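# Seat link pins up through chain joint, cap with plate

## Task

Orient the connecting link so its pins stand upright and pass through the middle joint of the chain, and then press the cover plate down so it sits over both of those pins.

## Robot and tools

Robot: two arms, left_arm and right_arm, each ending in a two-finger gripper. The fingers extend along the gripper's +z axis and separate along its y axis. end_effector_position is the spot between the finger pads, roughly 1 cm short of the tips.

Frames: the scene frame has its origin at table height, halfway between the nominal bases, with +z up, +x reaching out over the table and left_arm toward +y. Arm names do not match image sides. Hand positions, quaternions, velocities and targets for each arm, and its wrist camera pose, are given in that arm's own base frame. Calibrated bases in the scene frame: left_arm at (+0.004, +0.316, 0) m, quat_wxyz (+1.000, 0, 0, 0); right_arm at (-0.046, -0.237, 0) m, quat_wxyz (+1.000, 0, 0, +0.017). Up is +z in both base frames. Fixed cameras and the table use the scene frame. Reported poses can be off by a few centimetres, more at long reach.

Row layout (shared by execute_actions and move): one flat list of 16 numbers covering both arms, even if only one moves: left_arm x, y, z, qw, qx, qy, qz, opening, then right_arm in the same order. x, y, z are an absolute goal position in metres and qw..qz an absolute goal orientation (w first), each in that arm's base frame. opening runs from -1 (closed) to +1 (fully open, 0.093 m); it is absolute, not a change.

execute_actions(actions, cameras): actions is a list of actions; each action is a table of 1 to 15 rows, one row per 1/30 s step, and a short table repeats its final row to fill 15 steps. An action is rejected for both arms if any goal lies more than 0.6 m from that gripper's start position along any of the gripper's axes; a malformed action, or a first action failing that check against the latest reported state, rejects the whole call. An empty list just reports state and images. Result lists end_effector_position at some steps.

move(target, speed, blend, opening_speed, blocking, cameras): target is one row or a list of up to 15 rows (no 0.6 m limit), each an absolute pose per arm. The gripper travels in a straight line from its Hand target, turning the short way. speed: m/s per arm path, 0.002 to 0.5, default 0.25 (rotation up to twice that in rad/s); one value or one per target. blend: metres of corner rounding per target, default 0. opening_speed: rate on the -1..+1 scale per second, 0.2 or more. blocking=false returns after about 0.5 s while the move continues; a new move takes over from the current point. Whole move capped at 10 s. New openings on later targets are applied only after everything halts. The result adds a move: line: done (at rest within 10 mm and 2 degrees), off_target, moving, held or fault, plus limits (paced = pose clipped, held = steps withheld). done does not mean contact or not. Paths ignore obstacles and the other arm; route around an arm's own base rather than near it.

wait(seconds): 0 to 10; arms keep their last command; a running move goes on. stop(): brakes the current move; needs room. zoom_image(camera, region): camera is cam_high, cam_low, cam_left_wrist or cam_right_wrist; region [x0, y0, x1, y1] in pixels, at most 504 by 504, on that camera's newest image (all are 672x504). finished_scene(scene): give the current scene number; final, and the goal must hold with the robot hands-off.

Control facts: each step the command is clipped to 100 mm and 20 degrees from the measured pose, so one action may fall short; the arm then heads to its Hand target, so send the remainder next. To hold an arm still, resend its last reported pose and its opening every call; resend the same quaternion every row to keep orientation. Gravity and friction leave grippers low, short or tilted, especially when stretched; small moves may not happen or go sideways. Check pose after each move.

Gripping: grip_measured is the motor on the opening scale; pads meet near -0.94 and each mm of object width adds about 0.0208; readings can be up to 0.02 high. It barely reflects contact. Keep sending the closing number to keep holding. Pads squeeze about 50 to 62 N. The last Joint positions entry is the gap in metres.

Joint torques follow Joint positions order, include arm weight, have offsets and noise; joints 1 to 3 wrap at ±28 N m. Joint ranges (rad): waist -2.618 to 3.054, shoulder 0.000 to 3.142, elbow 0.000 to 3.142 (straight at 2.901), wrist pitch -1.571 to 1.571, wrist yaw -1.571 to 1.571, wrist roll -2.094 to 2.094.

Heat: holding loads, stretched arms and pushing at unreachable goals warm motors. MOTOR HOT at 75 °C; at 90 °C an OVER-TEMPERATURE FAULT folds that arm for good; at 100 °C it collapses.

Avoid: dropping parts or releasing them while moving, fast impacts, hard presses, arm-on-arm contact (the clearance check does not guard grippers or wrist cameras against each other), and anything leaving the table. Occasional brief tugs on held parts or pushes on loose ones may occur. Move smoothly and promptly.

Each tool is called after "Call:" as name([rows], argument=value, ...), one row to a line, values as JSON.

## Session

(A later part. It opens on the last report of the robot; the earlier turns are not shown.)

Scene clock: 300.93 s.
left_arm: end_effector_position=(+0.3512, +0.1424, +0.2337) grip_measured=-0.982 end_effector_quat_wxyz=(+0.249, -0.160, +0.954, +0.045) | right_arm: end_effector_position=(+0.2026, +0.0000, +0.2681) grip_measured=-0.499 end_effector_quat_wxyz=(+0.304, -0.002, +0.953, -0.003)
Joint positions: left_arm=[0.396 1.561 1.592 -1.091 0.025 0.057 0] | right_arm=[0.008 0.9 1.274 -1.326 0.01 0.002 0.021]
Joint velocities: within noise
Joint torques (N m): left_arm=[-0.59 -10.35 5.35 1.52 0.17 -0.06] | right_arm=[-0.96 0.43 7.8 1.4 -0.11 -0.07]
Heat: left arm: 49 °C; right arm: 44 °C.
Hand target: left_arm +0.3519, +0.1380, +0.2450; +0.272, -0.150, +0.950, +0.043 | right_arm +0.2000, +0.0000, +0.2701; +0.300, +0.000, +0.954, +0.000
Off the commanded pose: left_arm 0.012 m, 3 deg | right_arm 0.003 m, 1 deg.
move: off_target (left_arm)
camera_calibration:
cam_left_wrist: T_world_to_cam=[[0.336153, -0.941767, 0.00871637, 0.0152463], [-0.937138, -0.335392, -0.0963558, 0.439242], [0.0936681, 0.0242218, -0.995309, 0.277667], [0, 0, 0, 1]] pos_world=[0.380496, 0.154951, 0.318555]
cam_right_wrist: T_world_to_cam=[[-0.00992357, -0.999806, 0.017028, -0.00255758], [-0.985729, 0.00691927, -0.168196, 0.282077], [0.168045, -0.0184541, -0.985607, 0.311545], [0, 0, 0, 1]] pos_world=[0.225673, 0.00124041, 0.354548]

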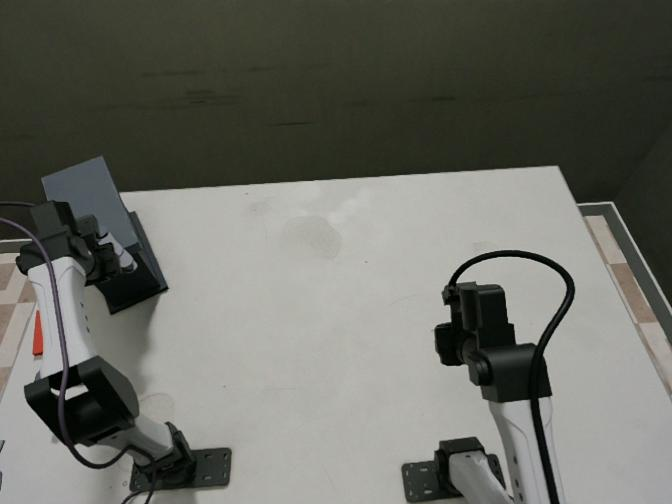

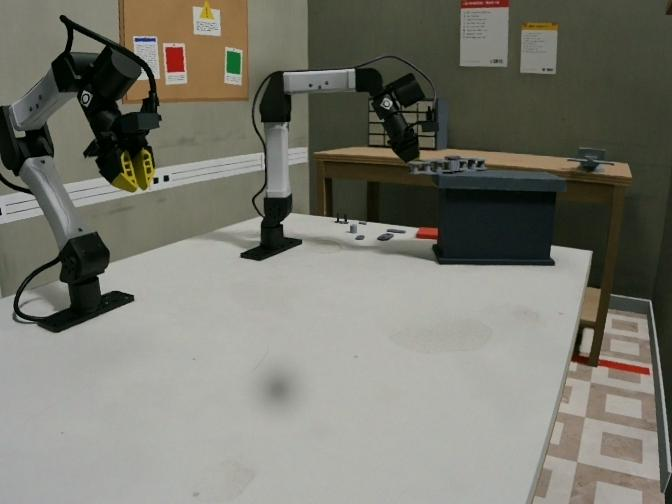

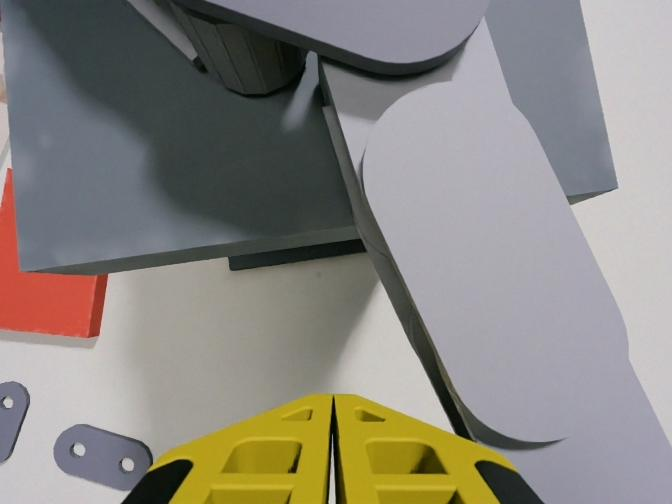

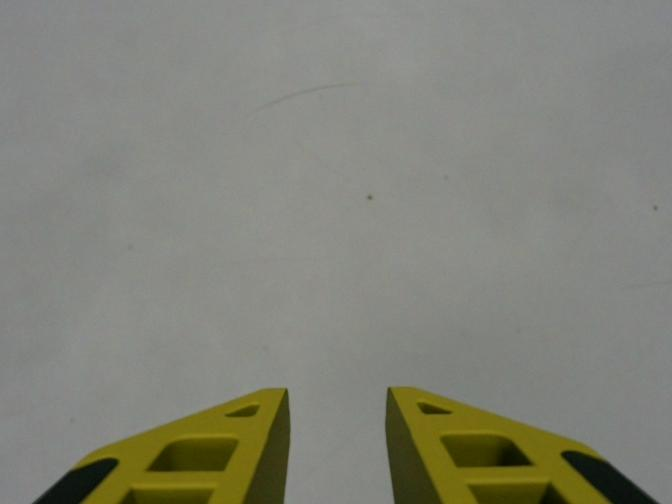

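Call:
move([
  [0.360,0.125,0.25,0.2722,-0.1503,0.9495,0.0431,-1,0.2,0,0.27,0.3,0,0.954,0,-0.5],
  [0.374,0.104,0.252,0.2722,-0.1503,0.9495,0.0431,-1,0.2,0,0.27,0.3,0,0.954,0,-0.5],
  [0.395,0.087,0.252,0.2722,-0.1503,0.9495,0.0431,-1,0.2,0,0.27,0.3,0,0.954,0,-0.5],
], speed=0.06, blend=0.01)

Call:
zoom_image(camera="cam_high", region=[0, 120, 200, 320])

Scene clock: 314.00 s.
left_arm: end_effector_position=(+0.3887, +0.0850, +0.2438) grip_measured=-0.982 end_effector_quat_wxyz=(+0.261, -0.146, +0.953, +0.036) | right_arm: end_effector_position=(+0.2026, +0.0000, +0.2681) grip_measured=-0.499 end_effector_quat_wxyz=(+0.304, -0.002, +0.953, -0.003)
Joint positions: left_arm=[0.195 1.625 1.688 -1.102 -0.048 -0.096 0] | right_arm=[0.008 0.9 1.274 -1.326 0.01 0.002 0.021]
Joint velocities: within noise
Joint torques (N m): left_arm=[-0.73 -6.37 8.84 1.32 -0.2 -0.32] | right_arm=[-0.88 0.66 7.99 1.37 -0.1 -0.05]
Heat: left arm: 46 °C; right arm: 44 °C.
Hand target: left_arm +0.3947, +0.0869, +0.2520; +0.273, -0.150, +0.949, +0.043 | right_arm +0.2000, +0.0000, +0.2701; +0.300, +0.000, +0.954, +0.000
Off the commanded pose: left_arm 0.011 m, 2 deg | right_arm 0.003 m, 1 deg.
move: off_target (left_arm); blend cut to 0.0081 m at target 1
camera_calibration:
cam_left_wrist: T_world_to_cam=[[0.304827, -0.952137, 0.0226991, -0.0418203], [-0.944902, -0.305325, -0.118052, 0.461852], [0.119332, 0.0145369, -0.992748, 0.275802], [0, 0, 0, 1]] pos_world=[0.416241, 0.0971867, 0.329274]
cam_right_wrist: T_world_to_cam=[[-0.00992357, -0.999806, 0.017028, -0.00255758], [-0.985729, 0.00691927, -0.168196, 0.282077], [0.168045, -0.0184541, -0.985607, 0.311545], [0, 0, 0, 1]] pos_world=[0.225673, 0.00124041, 0.354548]

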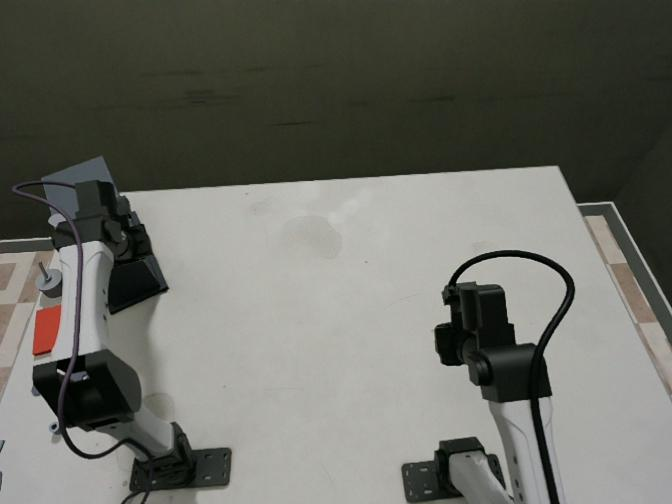

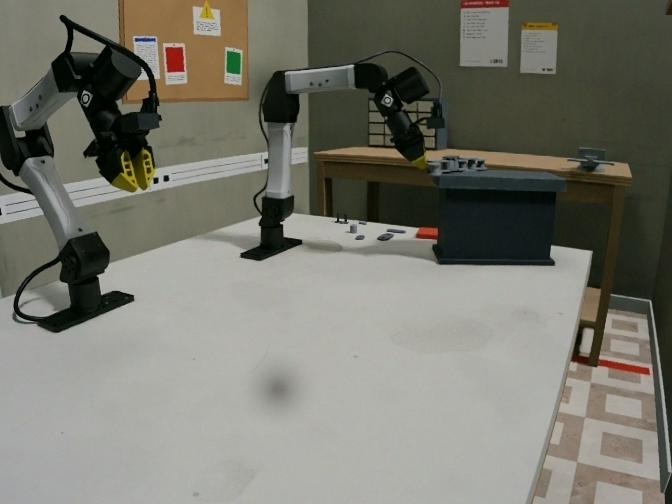

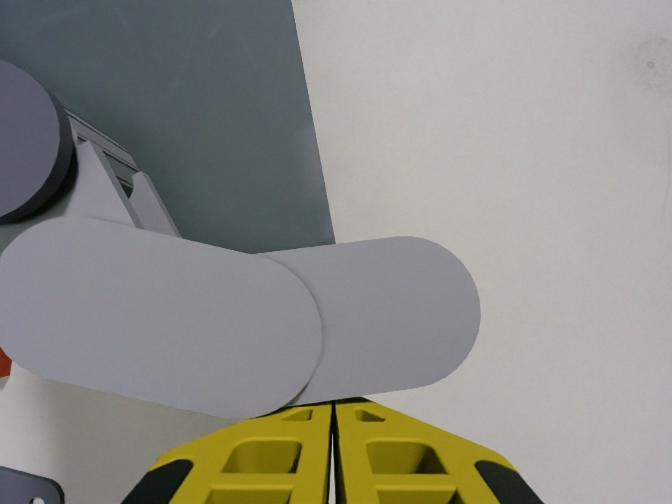

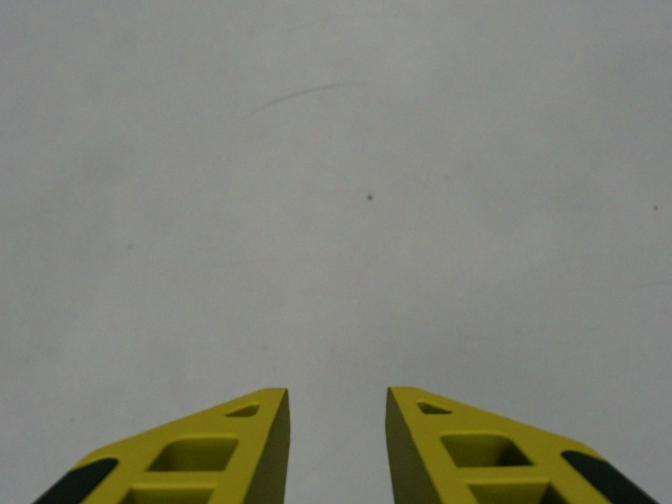

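Scaled by 2.520 from the camera's 672x504 image, which has a finer 960x720 frame.

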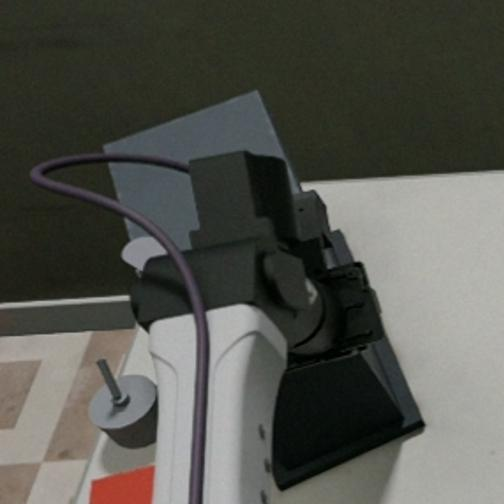

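Call:
move([
  [0.417,0.092,0.254,0.2722,-0.1503,0.9495,0.0431,-1,0.2,0,0.27,0.3,0,0.954,0,-0.5],
  [0.435,0.090,0.256,0.2722,-0.1503,0.9495,0.0431,-1,0.2,0,0.27,0.3,0,0.954,0,-0.5],
  [0.452,0.096,0.258,0.2722,-0.1503,0.9495,0.0431,-1,0.2,0,0.27,0.3,0,0.954,0,-0.5],
], speed=0.06, blend=0.008)

Scene clock: 341.03 s.
left_arm: end_effector_position=(+0.4478, +0.0922, +0.2534) grip_measured=-0.982 end_effector_quat_wxyz=(+0.267, -0.145, +0.952, +0.035) | right_arm: end_effector_position=(+0.2026, +0.0000, +0.2681) grip_measured=-0.499 end_effector_quat_wxyz=(+0.304, -0.002, +0.953, -0.003)
Joint positions: left_arm=[0.184 1.873 2.02 -1.175 -0.051 -0.103 0] | right_arm=[0.008 0.9 1.274 -1.326 0.01 0.002 0.021]
Joint velocities: within noise
Joint torques (N m): left_arm=[-0.16 -8.21 8.53 1.35 -0.2 -0.25] | right_arm=[-0.92 0.57 7.91 1.39 -0.08 -0.02]
Heat: left arm: 42 °C; right arm: 44 °C.
Hand target: left_arm +0.4519, +0.0960, +0.2580; +0.273, -0.150, +0.949, +0.043 | right_arm +0.2000, +0.0000, +0.2701; +0.300, +0.000, +0.954, +0.000
Off the commanded pose: left_arm 0.007 m, 1 deg | right_arm 0.003 m, 1 deg.
move: done
camera_calibration:
cam_left_wrist: T_world_to_cam=[[0.30211, -0.952938, 0.0252756, -0.0525361], [-0.944315, -0.302792, -0.128789, 0.523284], [0.130381, 0.0150402, -0.99135, 0.272835], [0, 0, 0, 1]] pos_world=[0.474444, 0.104279, 0.339196]
cam_right_wrist: T_world_to_cam=[[-0.00992357, -0.999806, 0.017028, -0.00255758], [-0.985729, 0.00691927, -0.168196, 0.282077], [0.168045, -0.0184541, -0.985607, 0.311545], [0, 0, 0, 1]] pos_world=[0.225673, 0.00124041, 0.354548]

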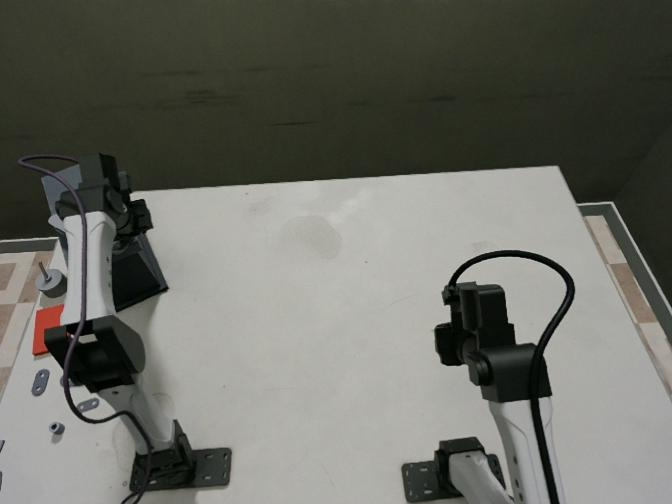

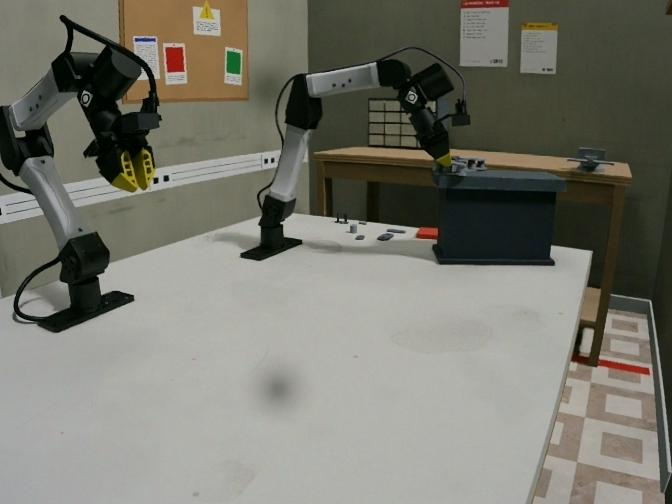

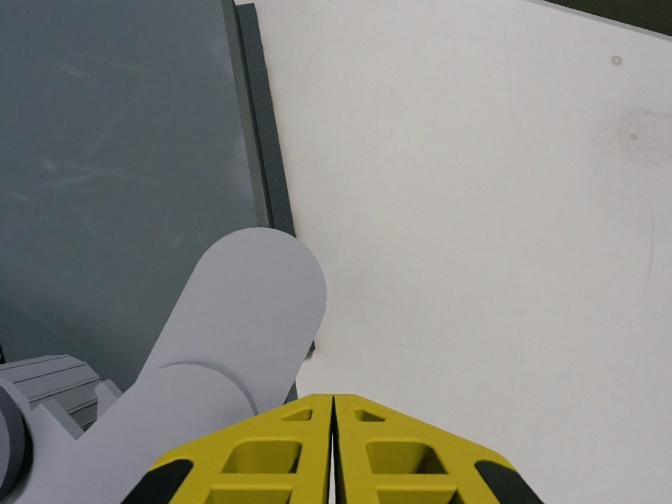

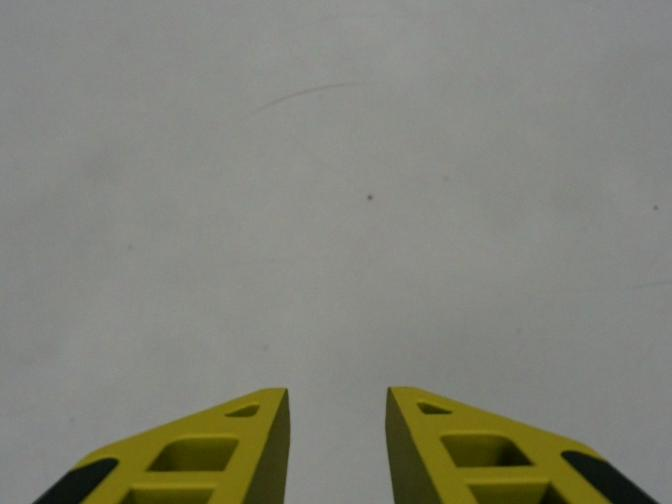

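Call:
move([
  [0.472,0.108,0.250,0.2722,-0.1503,0.9495,0.0431,-1,0.2,0,0.27,0.3,0,0.954,0,-0.5],
  [0.485,0.125,0.250,0.2722,-0.1503,0.9495,0.0431,-1,0.2,0,0.27,0.3,0,0.954,0,-0.5],
  [0.490,0.14,0.250,0.2722,-0.1503,0.9495,0.0431,-1,0.2,0,0.27,0.3,0,0.954,0,-0.5],
], speed=0.06, blend=0.008)

Scene clock: 350.80 s.
left_arm: end_effector_position=(+0.4868, +0.1369, +0.2486) grip_measured=-0.982 end_effector_quat_wxyz=(+0.269, -0.152, +0.950, +0.046) | right_arm: end_effector_position=(+0.2026, +0.0000, +0.2681) grip_measured=-0.499 end_effector_quat_wxyz=(+0.304, -0.002, +0.953, -0.003)
Joint positions: left_arm=[0.263 2.099 2.325 -1.244 -0.035 -0.046 0] | right_arm=[0.008 0.9 1.274 -1.326 0.01 0.002 0.021]
Joint velocities: within noise
Joint torques (N m): left_arm=[0.64 -9.74 8.2 1.28 0.11 -0.07] | right_arm=[-0.85 0.5 7.72 1.38 -0.16 -0.07]
Heat: left arm: 42 °C; right arm: 44 °C.
Hand target: left_arm +0.4899, +0.1400, +0.2498; +0.273, -0.150, +0.949, +0.043 | right_arm +0.2000, +0.0000, +0.2701; +0.300, +0.000, +0.954, +0.000
Off the commanded pose: left_arm 0.005 m, 1 deg | right_arm 0.003 m, 1 deg.
move: done; blend cut to 0.0079 m at target 2
camera_calibration:
cam_left_wrist: T_world_to_cam=[[0.321729, -0.946781, 0.00978928, -0.0281411], [-0.937323, -0.319942, -0.138069, 0.57427], [0.133853, 0.0352449, -0.990374, 0.257636], [0, 0, 0, 1]] pos_world=[0.512844, 0.148009, 0.33472]
cam_right_wrist: T_world_to_cam=[[-0.00992357, -0.999806, 0.017028, -0.00255758], [-0.985729, 0.00691927, -0.168196, 0.282077], [0.168045, -0.0184541, -0.985607, 0.311545], [0, 0, 0, 1]] pos_world=[0.225673, 0.00124041, 0.354548]

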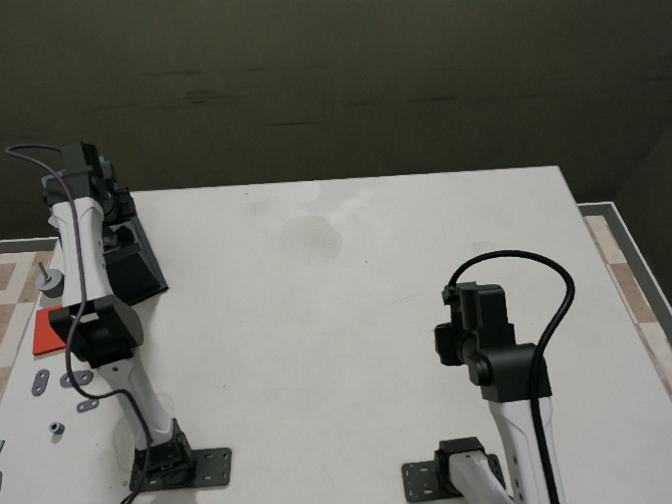

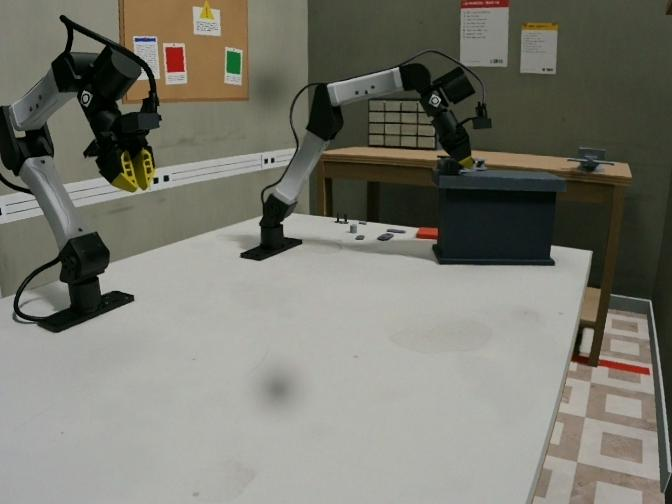

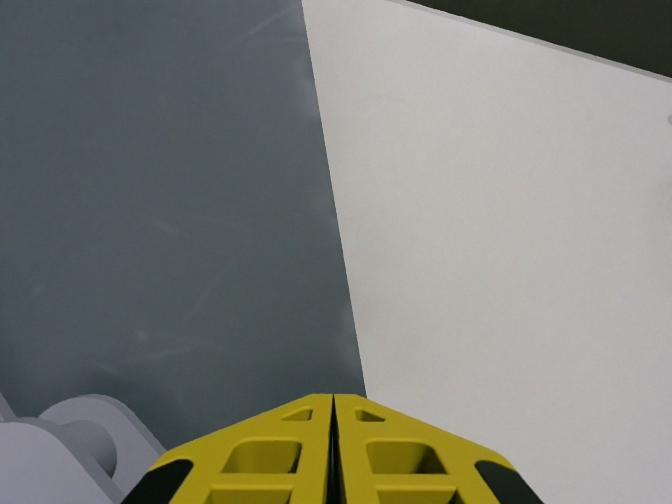

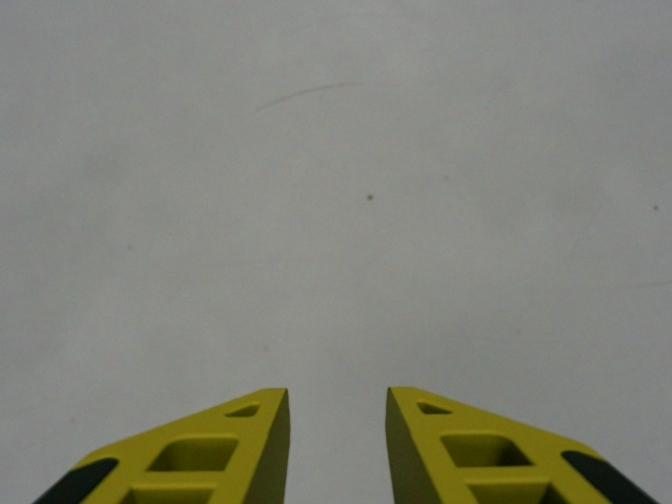

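Call:
move([
  [0.47,0.137,0.31,0.2722,-0.1503,0.9495,0.0431,-1,0.2,0,0.27,0.3,0,0.954,0,-0.5],
  [0.37,0.148,0.37,0.2722,-0.1503,0.9495,0.0431,-0.13,0.2,0,0.27,0.3,0,0.954,0,-0.5],
], speed=0.2, blend=0.02, cameras=["cam_left_wrist"])

Scene clock: 358.37 s.
left_arm: end_effector_position=(+0.3731, +0.1499, +0.3661) grip_measured=-0.132 end_effector_quat_wxyz=(+0.310, -0.154, +0.937, +0.057) | right_arm: end_effector_position=(+0.2026, +0.0000, +0.2681) grip_measured=-0.499 end_effector_quat_wxyz=(+0.304, -0.002, +0.953, -0.003)
Joint positions: left_arm=[0.394 1.865 2.504 -1.57 0.029 0.059 0.039] | right_arm=[0.008 0.9 1.274 -1.326 0.01 0.002 0.021]
Joint velocities: within noise
Joint torques (N m): left_arm=[0.36 -9.42 3.92 1.47 0.17 -0.07] | right_arm=[-0.95 0.47 7.9 1.39 -0.14 -0.04]
Heat: left arm: 42 °C; right arm: 44 °C.
Hand target: left_arm +0.3699, +0.1479, +0.3695; +0.314, -0.149, +0.936, +0.053 | right_arm +0.2000, +0.0000, +0.2701; +0.300, +0.000, +0.954, +0.000
Off the commanded pose: left_arm 0.005 m, 5 deg | right_arm 0.003 m, 1 deg.
joint sent to its limit (left arm) — joint 4 (wrist pitch), lower limit. The joint targets are off in orientation, not in position.
move: off_target (left_arm); target 2's new opening was sent with left_arm's hand 0.005 m and 5 deg from that target
camera_calibration:
cam_left_wrist: T_world_to_cam=[[0.329418, -0.944175, 0.00410574, 0.0183493], [-0.920067, -0.321977, -0.223177, 0.513059], [0.21204, 0.0697409, -0.974769, 0.348686], [0, 0, 0, 1]] pos_world=[0.392069, 0.158201, 0.454316]
Images, in order (width x height): cam_left_wrist 672x504.

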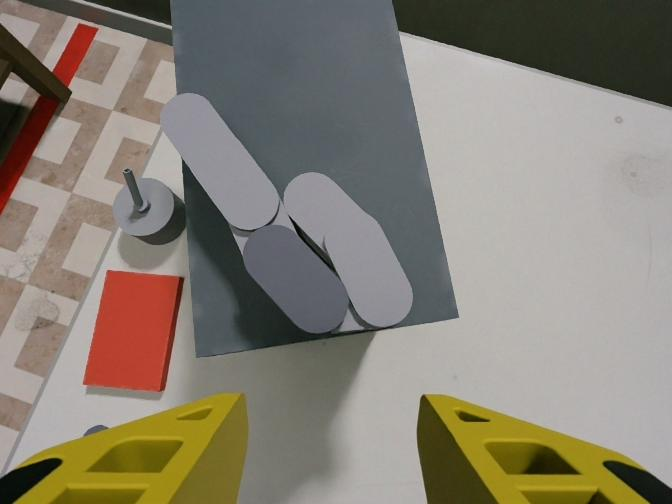

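Call:
move([
  [0.395,0.176,0.33,0.1467,-0.5094,0.8478,-0.0181,0.0,0.2,0,0.27,0.3,0,0.954,0,-0.5],
  [0.4145,0.186,0.295,0.1467,-0.5094,0.8478,-0.0181,0.0,0.2,0,0.27,0.3,0,0.954,0,-0.5],
], speed=0.2, blend=0.01, cameras=["cam_left_wrist"])

Scene clock: 402.50 s.
left_arm: end_effector_position=(+0.4138, +0.1827, +0.2852) grip_measured=-0.002 end_effector_quat_wxyz=(+0.223, -0.495, +0.840, -0.024) | right_arm: end_effector_position=(+0.2026, +0.0000, +0.2681) grip_measured=-0.499 end_effector_quat_wxyz=(+0.304, -0.002, +0.953, -0.003)
Joint positions: left_arm=[0.414 2.096 2.549 -1.571 -0.005 -0.65 0.045] | right_arm=[0.008 0.9 1.274 -1.326 0.01 0.002 0.021]
Joint velocities: within noise
Joint torques (N m): left_arm=[0.61 -10.71 7.23 1.18 0.01 -0.27] | right_arm=[-1.21 0.58 7.75 1.39 -0.11 0.03]
Heat: left arm: 41 °C; right arm: 44 °C.
Hand target: left_arm +0.4140, +0.1857, +0.2945; +0.238, -0.500, +0.832, -0.029 | right_arm +0.2000, +0.0000, +0.2701; +0.300, +0.000, +0.954, +0.000
Off the commanded pose: left_arm 0.010 m, 9 deg | right_arm 0.003 m, 1 deg.
joint read past its limit (left arm) — joint 4 (wrist pitch), lower limit.
joint sent to its limit (left arm) — joint 4 (wrist pitch), lower limit. The joint targets are off in orientation, not in position.
move: off_target (left_arm)
camera_calibration:
cam_left_wrist: T_world_to_cam=[[0.822129, -0.49873, 0.274538, -0.326141], [-0.528919, -0.847516, 0.0442872, 0.40098], [0.210588, -0.181619, -0.960556, 0.301406], [0, 0, 0, 1]] pos_world=[0.416744, 0.231921, 0.361297]
Images, in order (width x height): cam_left_wrist 672x504.

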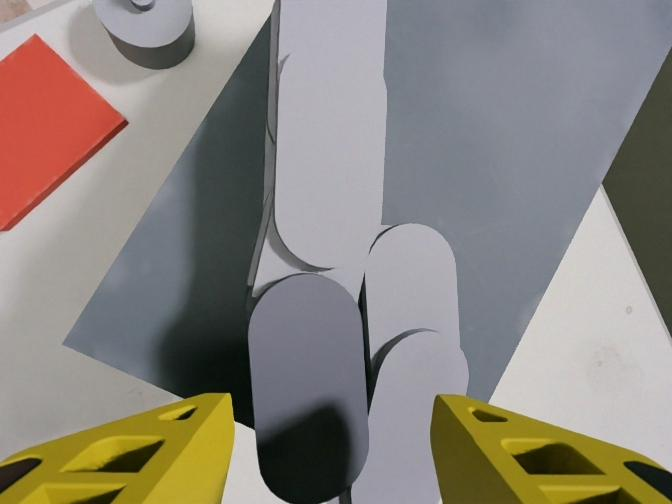

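Call:
move([
  [0.4115,0.189,0.281,0.1467,-0.5094,0.8478,-0.0181,-0.1,0.2,0,0.27,0.3,0,0.954,0,-0.5],
  [0.4115,0.189,0.271,0.1467,-0.5094,0.8478,-0.0181,-0.1,0.2,0,0.27,0.3,0,0.954,0,-0.5],
], speed=0.08, blend=0.005, cameras=["cam_left_wrist","cam_low"])

Call:
zoom_image(camera="cam_low", region=[380, 110, 580, 230])

Scene clock: 417.43 s.
left_arm: end_effector_position=(+0.4106, +0.1862, +0.2777) grip_measured=-0.098 end_effector_quat_wxyz=(+0.211, -0.500, +0.839, -0.022) | right_arm: end_effector_position=(+0.2026, +0.0000, +0.2681) grip_measured=-0.499 end_effector_quat_wxyz=(+0.304, -0.002, +0.953, -0.003)
Joint positions: left_arm=[0.424 2.096 2.524 -1.571 -0.005 -0.65 0.04] | right_arm=[0.008 0.9 1.274 -1.326 0.01 0.002 0.021]
Joint velocities: within noise
Joint torques (N m): left_arm=[0.64 -9.44 4.36 1.15 0.05 -0.16] | right_arm=[-1.06 0.54 7.83 1.35 -0.14 -0.04]
Heat: left arm: 44 °C; right arm: 44 °C.
Hand target: left_arm +0.4112, +0.1888, +0.2706; +0.202, -0.504, +0.839, -0.024 | right_arm +0.2000, +0.0000, +0.2701; +0.300, +0.000, +0.954, +0.000
Off the commanded pose: left_arm 0.007 m, 8 deg | right_arm 0.003 m, 1 deg.
joint read past its limit (left arm) — joint 4 (wrist pitch), lower limit.
joint sent to its limit (left arm) — joint 4 (wrist pitch), lower limit. The joint targets are off in orientation, not in position.
move: off_target (left_arm); blend cut to 0 m at target 1
camera_calibration:
cam_left_wrist: T_world_to_cam=[[0.833327, -0.487453, 0.260682, -0.322544], [-0.518942, -0.852324, 0.0651362, 0.393559], [0.190435, -0.189558, -0.963225, 0.30597], [0, 0, 0, 1]] pos_world=[0.414752, 0.236214, 0.353165]
Images, in order (width x height): cam_low 672x504, cam_left_wrist 672x504.

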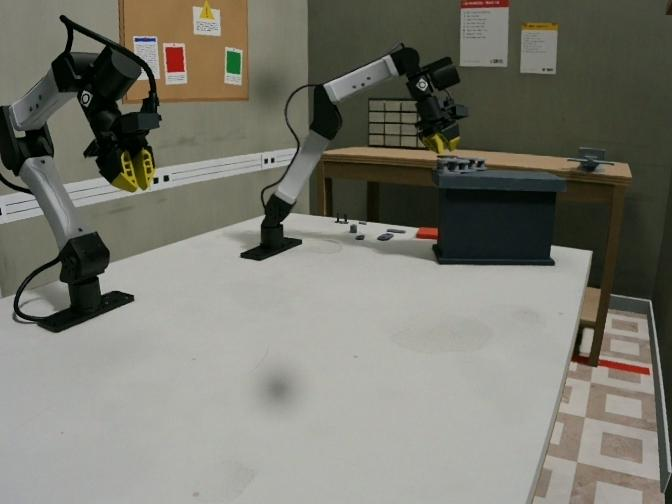

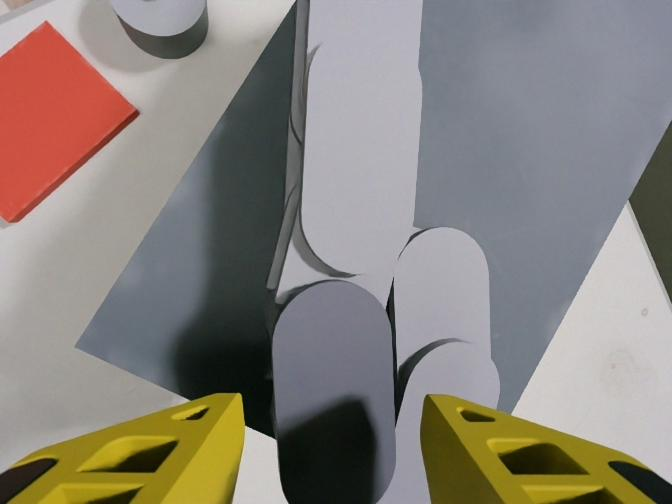

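Scaled by 2.520 from the camera's 672x504 image, which has a finer 960x720 frame.

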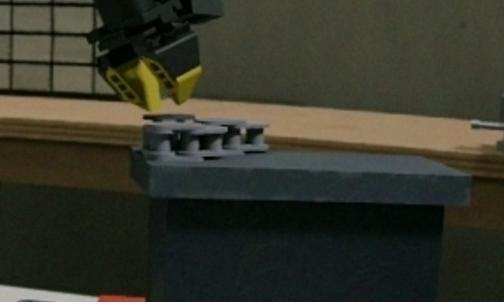

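Call:
move([
  [0.413,0.190,0.256,0.1979,-0.5047,0.8399,-0.0243,-0.1,0.2,0,0.27,0.3,0,0.954,0,-0.5],
], speed=0.06, cameras=["cam_left_wrist","cam_low"])

Call:
zoom_image(camera="cam_low", region=[380, 110, 580, 230])

Scene clock: 426.40 s.
left_arm: end_effector_position=(+0.4151, +0.1900, +0.2462) grip_measured=-0.098 end_effector_quat_wxyz=(+0.184, -0.505, +0.843, -0.018) | right_arm: end_effector_position=(+0.2026, +0.0000, +0.2681) grip_measured=-0.499 end_effector_quat_wxyz=(+0.304, -0.002, +0.953, -0.003)
Joint positions: left_arm=[0.428 2.096 2.397 -1.501 -0.004 -0.65 0.04] | right_arm=[0.008 0.9 1.274 -1.326 0.01 0.002 0.021]
Joint velocities: within noise
Joint torques (N m): left_arm=[0.36 -13.72 4.46 1.16 0.06 -0.15] | right_arm=[-0.99 0.44 7.73 1.44 -0.11 -0.07]
Heat: left arm: 44 °C; right arm: 44 °C.
Hand target: left_arm +0.4130, +0.1900, +0.2560; +0.198, -0.505, +0.840, -0.024 | right_arm +0.2000, +0.0000, +0.2701; +0.300, +0.000, +0.954, +0.000
Off the commanded pose: left_arm 0.010 m, 2 deg | right_arm 0.003 m, 1 deg.
move: done
camera_calibration:
cam_left_wrist: T_world_to_cam=[[0.847575, -0.478616, 0.229224, -0.315999], [-0.511321, -0.852139, 0.111399, 0.386614], [0.142013, -0.211626, -0.966978, 0.300682], [0, 0, 0, 1]] pos_world=[0.422816, 0.241838, 0.320119]
Images, in order (width x height): cam_low 672x504, cam_left_wrist 672x504.

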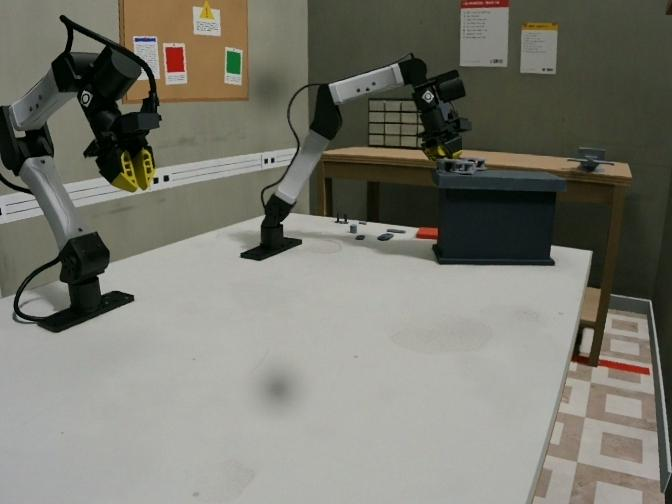

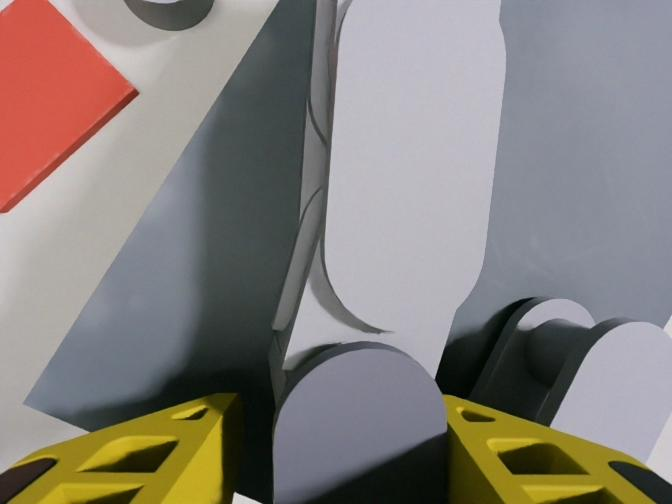

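Scaled by 2.520 from the camera's 672x504 image, which has a finer 960x720 frame.

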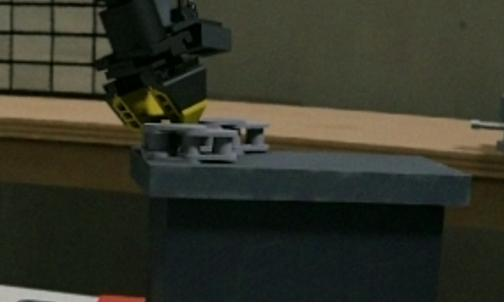

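Call:
move([
  [0.412,0.188,0.266,0.1979,-0.5047,0.8399,-0.0243,-0.1,0.2,0,0.27,0.3,0,0.954,0,-0.5],
  [0.409,0.182,0.264,0.1874,-0.6806,0.7048,-0.0681,-0.1,0.2,0,0.27,0.3,0,0.954,0,-0.5],
  [0.405,0.176,0.264,0.1663,-0.8264,0.5264,-0.11,-0.1,0.2,0,0.27,0.3,0,0.954,0,-0.5],
], speed=0.15, blend=0.003, cameras=["cam_left_wrist","cam_low"])

Call:
zoom_image(camera="cam_low", region=[380, 110, 580, 230])

Scene clock: 444.60 s.
left_arm: end_effector_position=(+0.4087, +0.1817, +0.2452) grip_measured=-0.098 end_effector_quat_wxyz=(-0.147, +0.829, -0.531, +0.095) | right_arm: end_effector_position=(+0.2026, +0.0000, +0.2681) grip_measured=-0.499 end_effector_quat_wxyz=(+0.304, -0.002, +0.953, -0.003)
Joint positions: left_arm=[0.417 2.066 2.354 -1.505 -0.004 -1.585 0.04] | right_arm=[0.008 0.9 1.274 -1.326 0.01 0.002 0.021]
Joint velocities: within noise
Joint torques (N m): left_arm=[-0.96 -15.61 4.49 1.04 -0.06 -0.3] | right_arm=[-0.81 0.5 8.02 1.33 -0.13 -0.05]
Heat: left arm: 50 °C; right arm: 44 °C.
Hand target: left_arm +0.4049, +0.1760, +0.2636; -0.166, +0.827, -0.527, +0.110 | right_arm +0.2000, +0.0001, +0.2701; +0.300, +0.000, +0.954, +0.000
Off the commanded pose: left_arm 0.020 m, 3 deg | right_arm 0.003 m, 1 deg.
move: off_target (left_arm)
camera_calibration:
cam_left_wrist: T_world_to_cam=[[0.84341, 0.404462, 0.353653, -0.503638], [0.264005, -0.885282, 0.382855, -0.00102772], [0.467932, -0.229537, -0.853435, 0.141077], [0, 0, 0, 1]] pos_world=[0.359031, 0.235175, 0.298906]
Images, in order (width x height): cam_low 672x504, cam_left_wrist 672x504.

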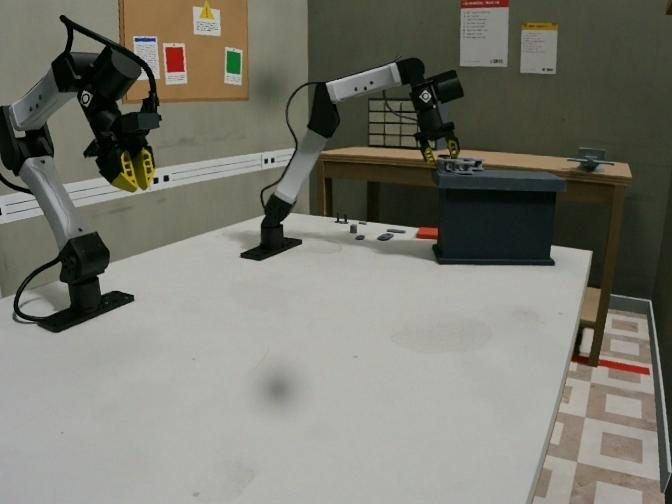

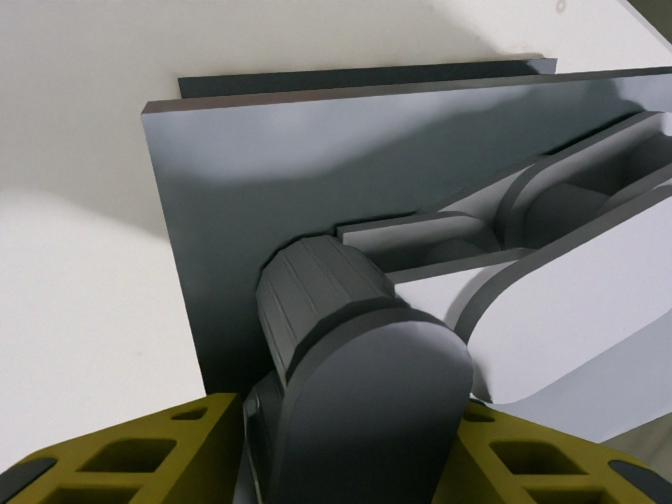

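Scaled by 2.520 from the camera's 672x504 image, which has a finer 960x720 frame.

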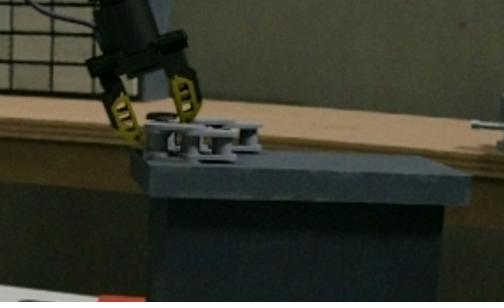

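Call:
move([
  [0.390,0.156,0.264,0.1663,-0.8264,0.5264,-0.11,-0.1,0.2,0,0.27,0.3,0,0.954,0,-0.5],
], speed=0.05, cameras=["cam_left_wrist","cam_low"])

Call:
zoom_image(camera="cam_low", region=[380, 110, 580, 230])

Scene clock: 453.30 s.
left_arm: end_effector_position=(+0.3953, +0.1591, +0.2495) grip_measured=-0.098 end_effector_quat_wxyz=(-0.149, +0.828, -0.531, +0.103) | right_arm: end_effector_position=(+0.2026, +0.0000, +0.2681) grip_measured=-0.499 end_effector_quat_wxyz=(+0.304, -0.002, +0.953, -0.003)
Joint positions: left_arm=[0.381 1.944 2.184 -1.447 -0.005 -1.62 0.04] | right_arm=[0.008 0.9 1.274 -1.326 0.01 0.002 0.021]
Joint velocities: within noise
Joint torques (N m): left_arm=[-0.91 -14.05 4.53 1.04 -0.18 -0.27] | right_arm=[-1.09 0.5 7.91 1.36 -0.09 -0.08]
Heat: left arm: 51 °C; right arm: 44 °C.
Hand target: left_arm +0.3900, +0.1560, +0.2638; -0.166, +0.827, -0.526, +0.110 | right_arm +0.2000, +0.0000, +0.2701; +0.300, +0.000, +0.954, +0.000
Off the commanded pose: left_arm 0.016 m, 2 deg | right_arm 0.003 m, 1 deg.
move: off_target (left_arm)
camera_calibration:
cam_left_wrist: T_world_to_cam=[[0.838904, 0.404738, 0.363907, -0.48557], [0.25583, -0.88336, 0.392717, -0.0186628], [0.480408, -0.236353, -0.844598, 0.139806], [0, 0, 0, 1]] pos_world=[0.344957, 0.213086, 0.302112]
Images, in order (width x height): cam_low 672x504, cam_left_wrist 672x504.

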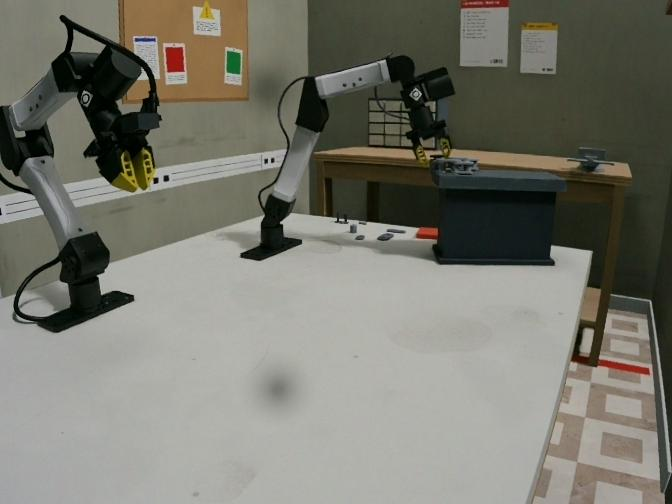

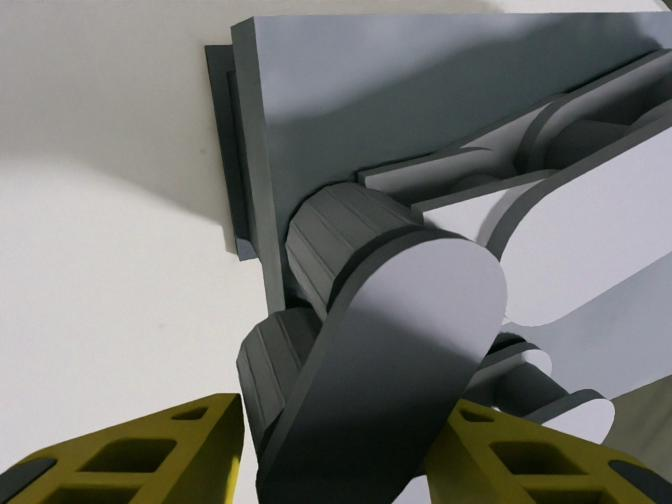

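Scaled by 2.520 from the camera's 672x504 image, which has a finer 960x720 frame.

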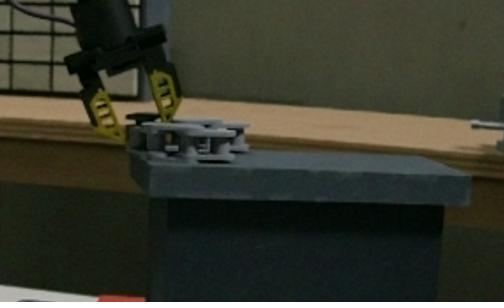

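Call:
move([
  [0.388,0.160,0.290,0.1663,-0.8264,0.5264,-0.11,-0.05,0.2,0,0.27,0.3,0,0.954,0,-0.5],
  [0.380,0.185,0.290,0.1865,-0.6898,0.6958,-0.0706,-0.05,0.2,0,0.27,0.3,0,0.954,0,-0.5],
], speed=0.15, blend=0.005, cameras=["cam_left_wrist"])

Scene clock: 529.27 s.
left_arm: end_effector_position=(+0.3768, +0.1828, +0.2858) grip_measured=-0.052 end_effector_quat_wxyz=(-0.191, +0.692, -0.693, +0.066) | right_arm: end_effector_position=(+0.2026, +0.0000, +0.2681) grip_measured=-0.499 end_effector_quat_wxyz=(+0.304, -0.002, +0.953, -0.003)
Joint positions: left_arm=[0.452 1.963 2.365 -1.566 0.001 -1.117 0.043] | right_arm=[0.008 0.9 1.274 -1.326 0.01 0.002 0.021]
Joint velocities: within noise
Joint torques (N m): left_arm=[0.57 -8.17 7.68 1.03 0.11 -0.11] | right_arm=[-1.06 0.55 7.75 1.39 -0.13 -0.02]
Heat: left arm: 56 °C; right arm: 45 °C.
Hand target: left_arm +0.3798, +0.1848, +0.2897; -0.196, +0.688, -0.695, +0.074 | right_arm +0.2000, +0.0000, +0.2701; +0.300, +0.000, +0.954, +0.000
Off the commanded pose: left_arm 0.006 m, 1 deg | right_arm 0.003 m, 1 deg.
joint sent to its limit (left arm) — joint 4 (wrist pitch), lower limit. The joint targets still meet the commanded pose.
move: done
camera_calibration:
cam_left_wrist: T_world_to_cam=[[0.930278, -0.0211364, 0.366245, -0.450111], [-0.107147, -0.970463, 0.216152, 0.195839], [0.350858, -0.240324, -0.905065, 0.251724], [0, 0, 0, 1]] pos_world=[0.351393, 0.241036, 0.350346]
Images, in order (width x height): cam_left_wrist 672x504.

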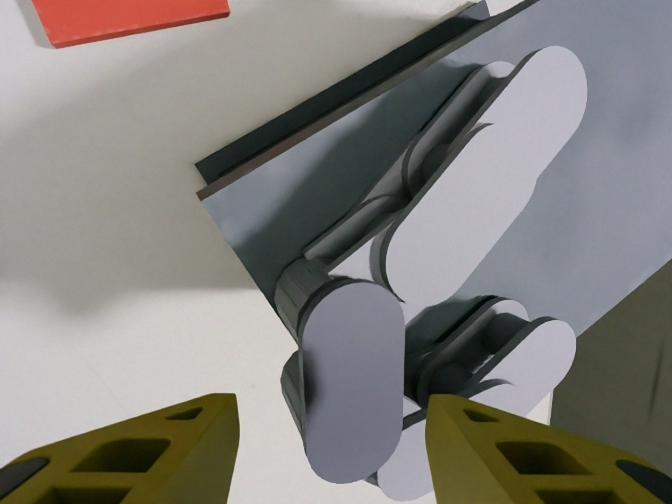

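Call:
move([
  [0.386,0.182,0.267,0.1865,-0.6898,0.6958,-0.0706,-0.1,0.2,0,0.27,0.3,0,0.954,0,-0.5],
], speed=0.08, cameras=["cam_left_wrist"])

Scene clock: 538.23 s.
left_arm: end_effector_position=(+0.3857, +0.1868, +0.2625) grip_measured=-0.098 end_effector_quat_wxyz=(-0.181, +0.693, -0.695, +0.064) | right_arm: end_effector_position=(+0.2026, +0.0000, +0.2681) grip_measured=-0.499 end_effector_quat_wxyz=(+0.304, -0.002, +0.953, -0.003)
Joint positions: left_arm=[0.452 1.963 2.263 -1.485 0.002 -1.116 0.04] | right_arm=[0.008 0.9 1.274 -1.326 0.01 0.002 0.021]
Joint velocities: within noise
Joint torques (N m): left_arm=[-0.91 -11.66 4.29 1.15 0.02 -0.18] | right_arm=[-0.85 0.51 7.82 1.37 -0.12 -0.02]
Heat: left arm: 55 °C; right arm: 45 °C.
Hand target: left_arm +0.3860, +0.1820, +0.2670; -0.186, +0.690, -0.696, +0.071 | right_arm +0.2000, +0.0000, +0.2701; +0.300, +0.000, +0.954, +0.000
Off the commanded pose: left_arm 0.007 m, 1 deg | right_arm 0.003 m, 1 deg.
move: done
camera_calibration:
cam_left_wrist: T_world_to_cam=[[0.936711, -0.018765, 0.349599, -0.448284], [-0.104395, -0.968107, 0.227751, 0.201152], [0.334176, -0.249833, -0.908796, 0.237729], [0, 0, 0, 1]] pos_world=[0.361469, 0.245717, 0.326954]
Images, in order (width x height): cam_left_wrist 672x504.

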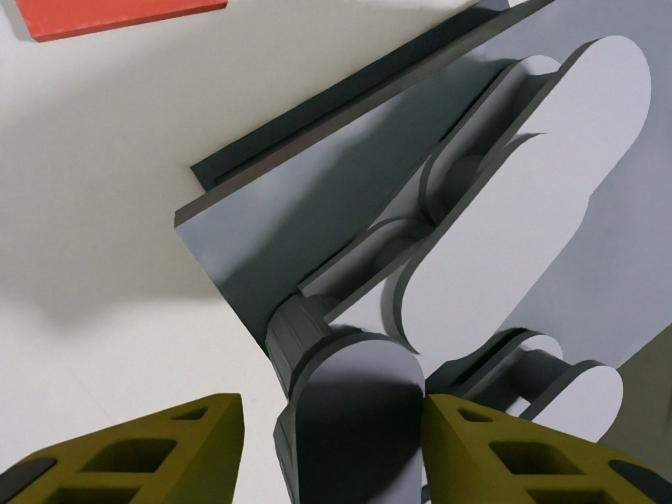

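Call:
move([
  [0.3915,0.175,0.263,0.1865,-0.6898,0.6958,-0.0706,-0.1,0.2,0,0.27,0.3,0,0.954,0,-0.5],
  [0.3915,0.173,0.260,0.1663,-0.8264,0.5264,-0.11,-0.1,0.2,0,0.27,0.3,0,0.954,0,-0.5],
], speed=0.1, cameras=["cam_left_wrist"])

Scene clock: 549.57 s.
left_arm: end_effector_position=(+0.3934, +0.1768, +0.2486) grip_measured=-0.098 end_effector_quat_wxyz=(-0.152, +0.828, -0.530, +0.101) | right_arm: end_effector_position=(+0.2026, +0.0000, +0.2681) grip_measured=-0.499 end_effector_quat_wxyz=(+0.304, -0.002, +0.953, -0.003)
Joint positions: left_arm=[0.423 1.963 2.207 -1.447 0.002 -1.579 0.04] | right_arm=[0.008 0.9 1.274 -1.326 0.01 0.002 0.021]
Joint velocities: within noise
Joint torques (N m): left_arm=[-0.92 -13.29 4.57 1.09 -0.09 -0.27] | right_arm=[-1.07 0.47 7.71 1.33 -0.11 0.01]
Heat: left arm: 56 °C; right arm: 45 °C.
Hand target: left_arm +0.3914, +0.1731, +0.2599; -0.166, +0.827, -0.527, +0.110 | right_arm +0.2000, +0.0000, +0.2701; +0.300, +0.000, +0.954, +0.000
Off the commanded pose: left_arm 0.012 m, 2 deg | right_arm 0.003 m, 1 deg.
move: off_target (left_arm)
camera_calibration:
cam_left_wrist: T_world_to_cam=[[0.83822, 0.402982, 0.367412, -0.491076], [0.25743, -0.88635, 0.384855, -0.000390324], [0.480745, -0.22801, -0.846697, 0.143098], [0, 0, 0, 1]] pos_world=[0.342937, 0.230177, 0.301738]
Images, in order (width x height): cam_left_wrist 672x504.

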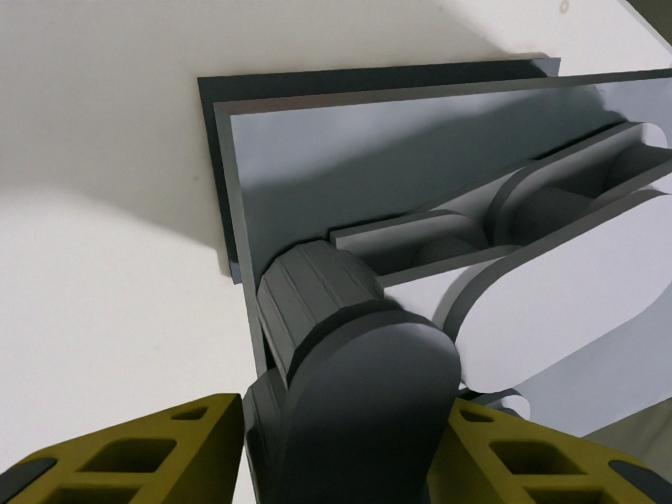

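Call:
move([
  [0.385,0.190,0.264,0.1663,-0.8264,0.5264,-0.11,-0.1,0.2,0,0.27,0.3,0,0.954,0,-0.5],
  [0.368,0.181,0.264,0.1663,-0.8264,0.5264,-0.11,-0.1,0.2,0,0.27,0.3,0,0.954,0,-0.5],
], speed=0.06, cameras=["cam_left_wrist"])

Scene clock: 565.30 s.
left_arm: end_effector_position=(+0.3756, +0.1812, +0.2510) grip_measured=-0.098 end_effector_quat_wxyz=(-0.153, +0.829, -0.527, +0.103) | right_arm: end_effector_position=(+0.2026, +0.0000, +0.2681) grip_measured=-0.499 end_effector_quat_wxyz=(+0.304, -0.002, +0.953, -0.003)
Joint positions: left_arm=[0.456 1.894 2.119 -1.426 0.016 -1.556 0.04] | right_arm=[0.008 0.9 1.274 -1.326 0.01 0.002 0.021]
Joint velocities: within noise
Joint torques (N m): left_arm=[0.68 -13.49 4.67 0.99 -0.03 -0.04] | right_arm=[-1.09 0.5 7.88 1.34 -0.06 -0.06]
Heat: left arm: 59 °C; right arm: 45 °C.
Hand target: left_arm +0.3681, +0.1810, +0.2637; -0.166, +0.827, -0.526, +0.110 | right_arm +0.2000, +0.0000, +0.2701; +0.300, +0.000, +0.954, +0.000
Off the commanded pose: left_arm 0.015 m, 2 deg | right_arm 0.003 m, 1 deg.
move: off_target (left_arm)
camera_calibration:
cam_left_wrist: T_world_to_cam=[[0.834224, 0.408827, 0.370042, -0.479022], [0.260983, -0.883871, 0.388149, 0.00452946], [0.485755, -0.227229, -0.844043, 0.151938], [0, 0, 0, 1]] pos_world=[0.324625, 0.234365, 0.303743]
Images, in order (width x height): cam_left_wrist 672x504.

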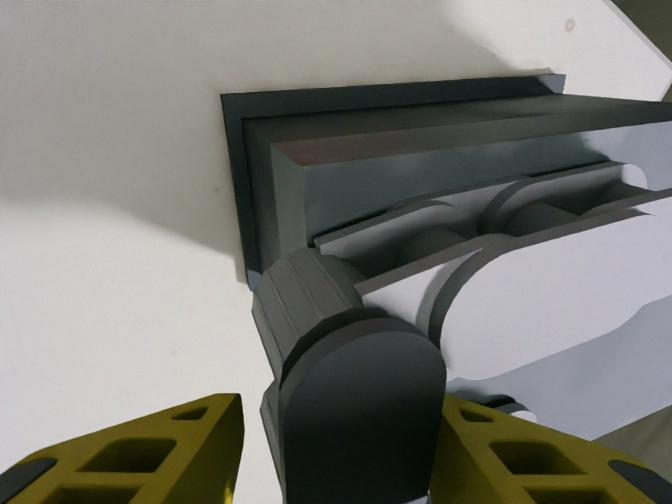

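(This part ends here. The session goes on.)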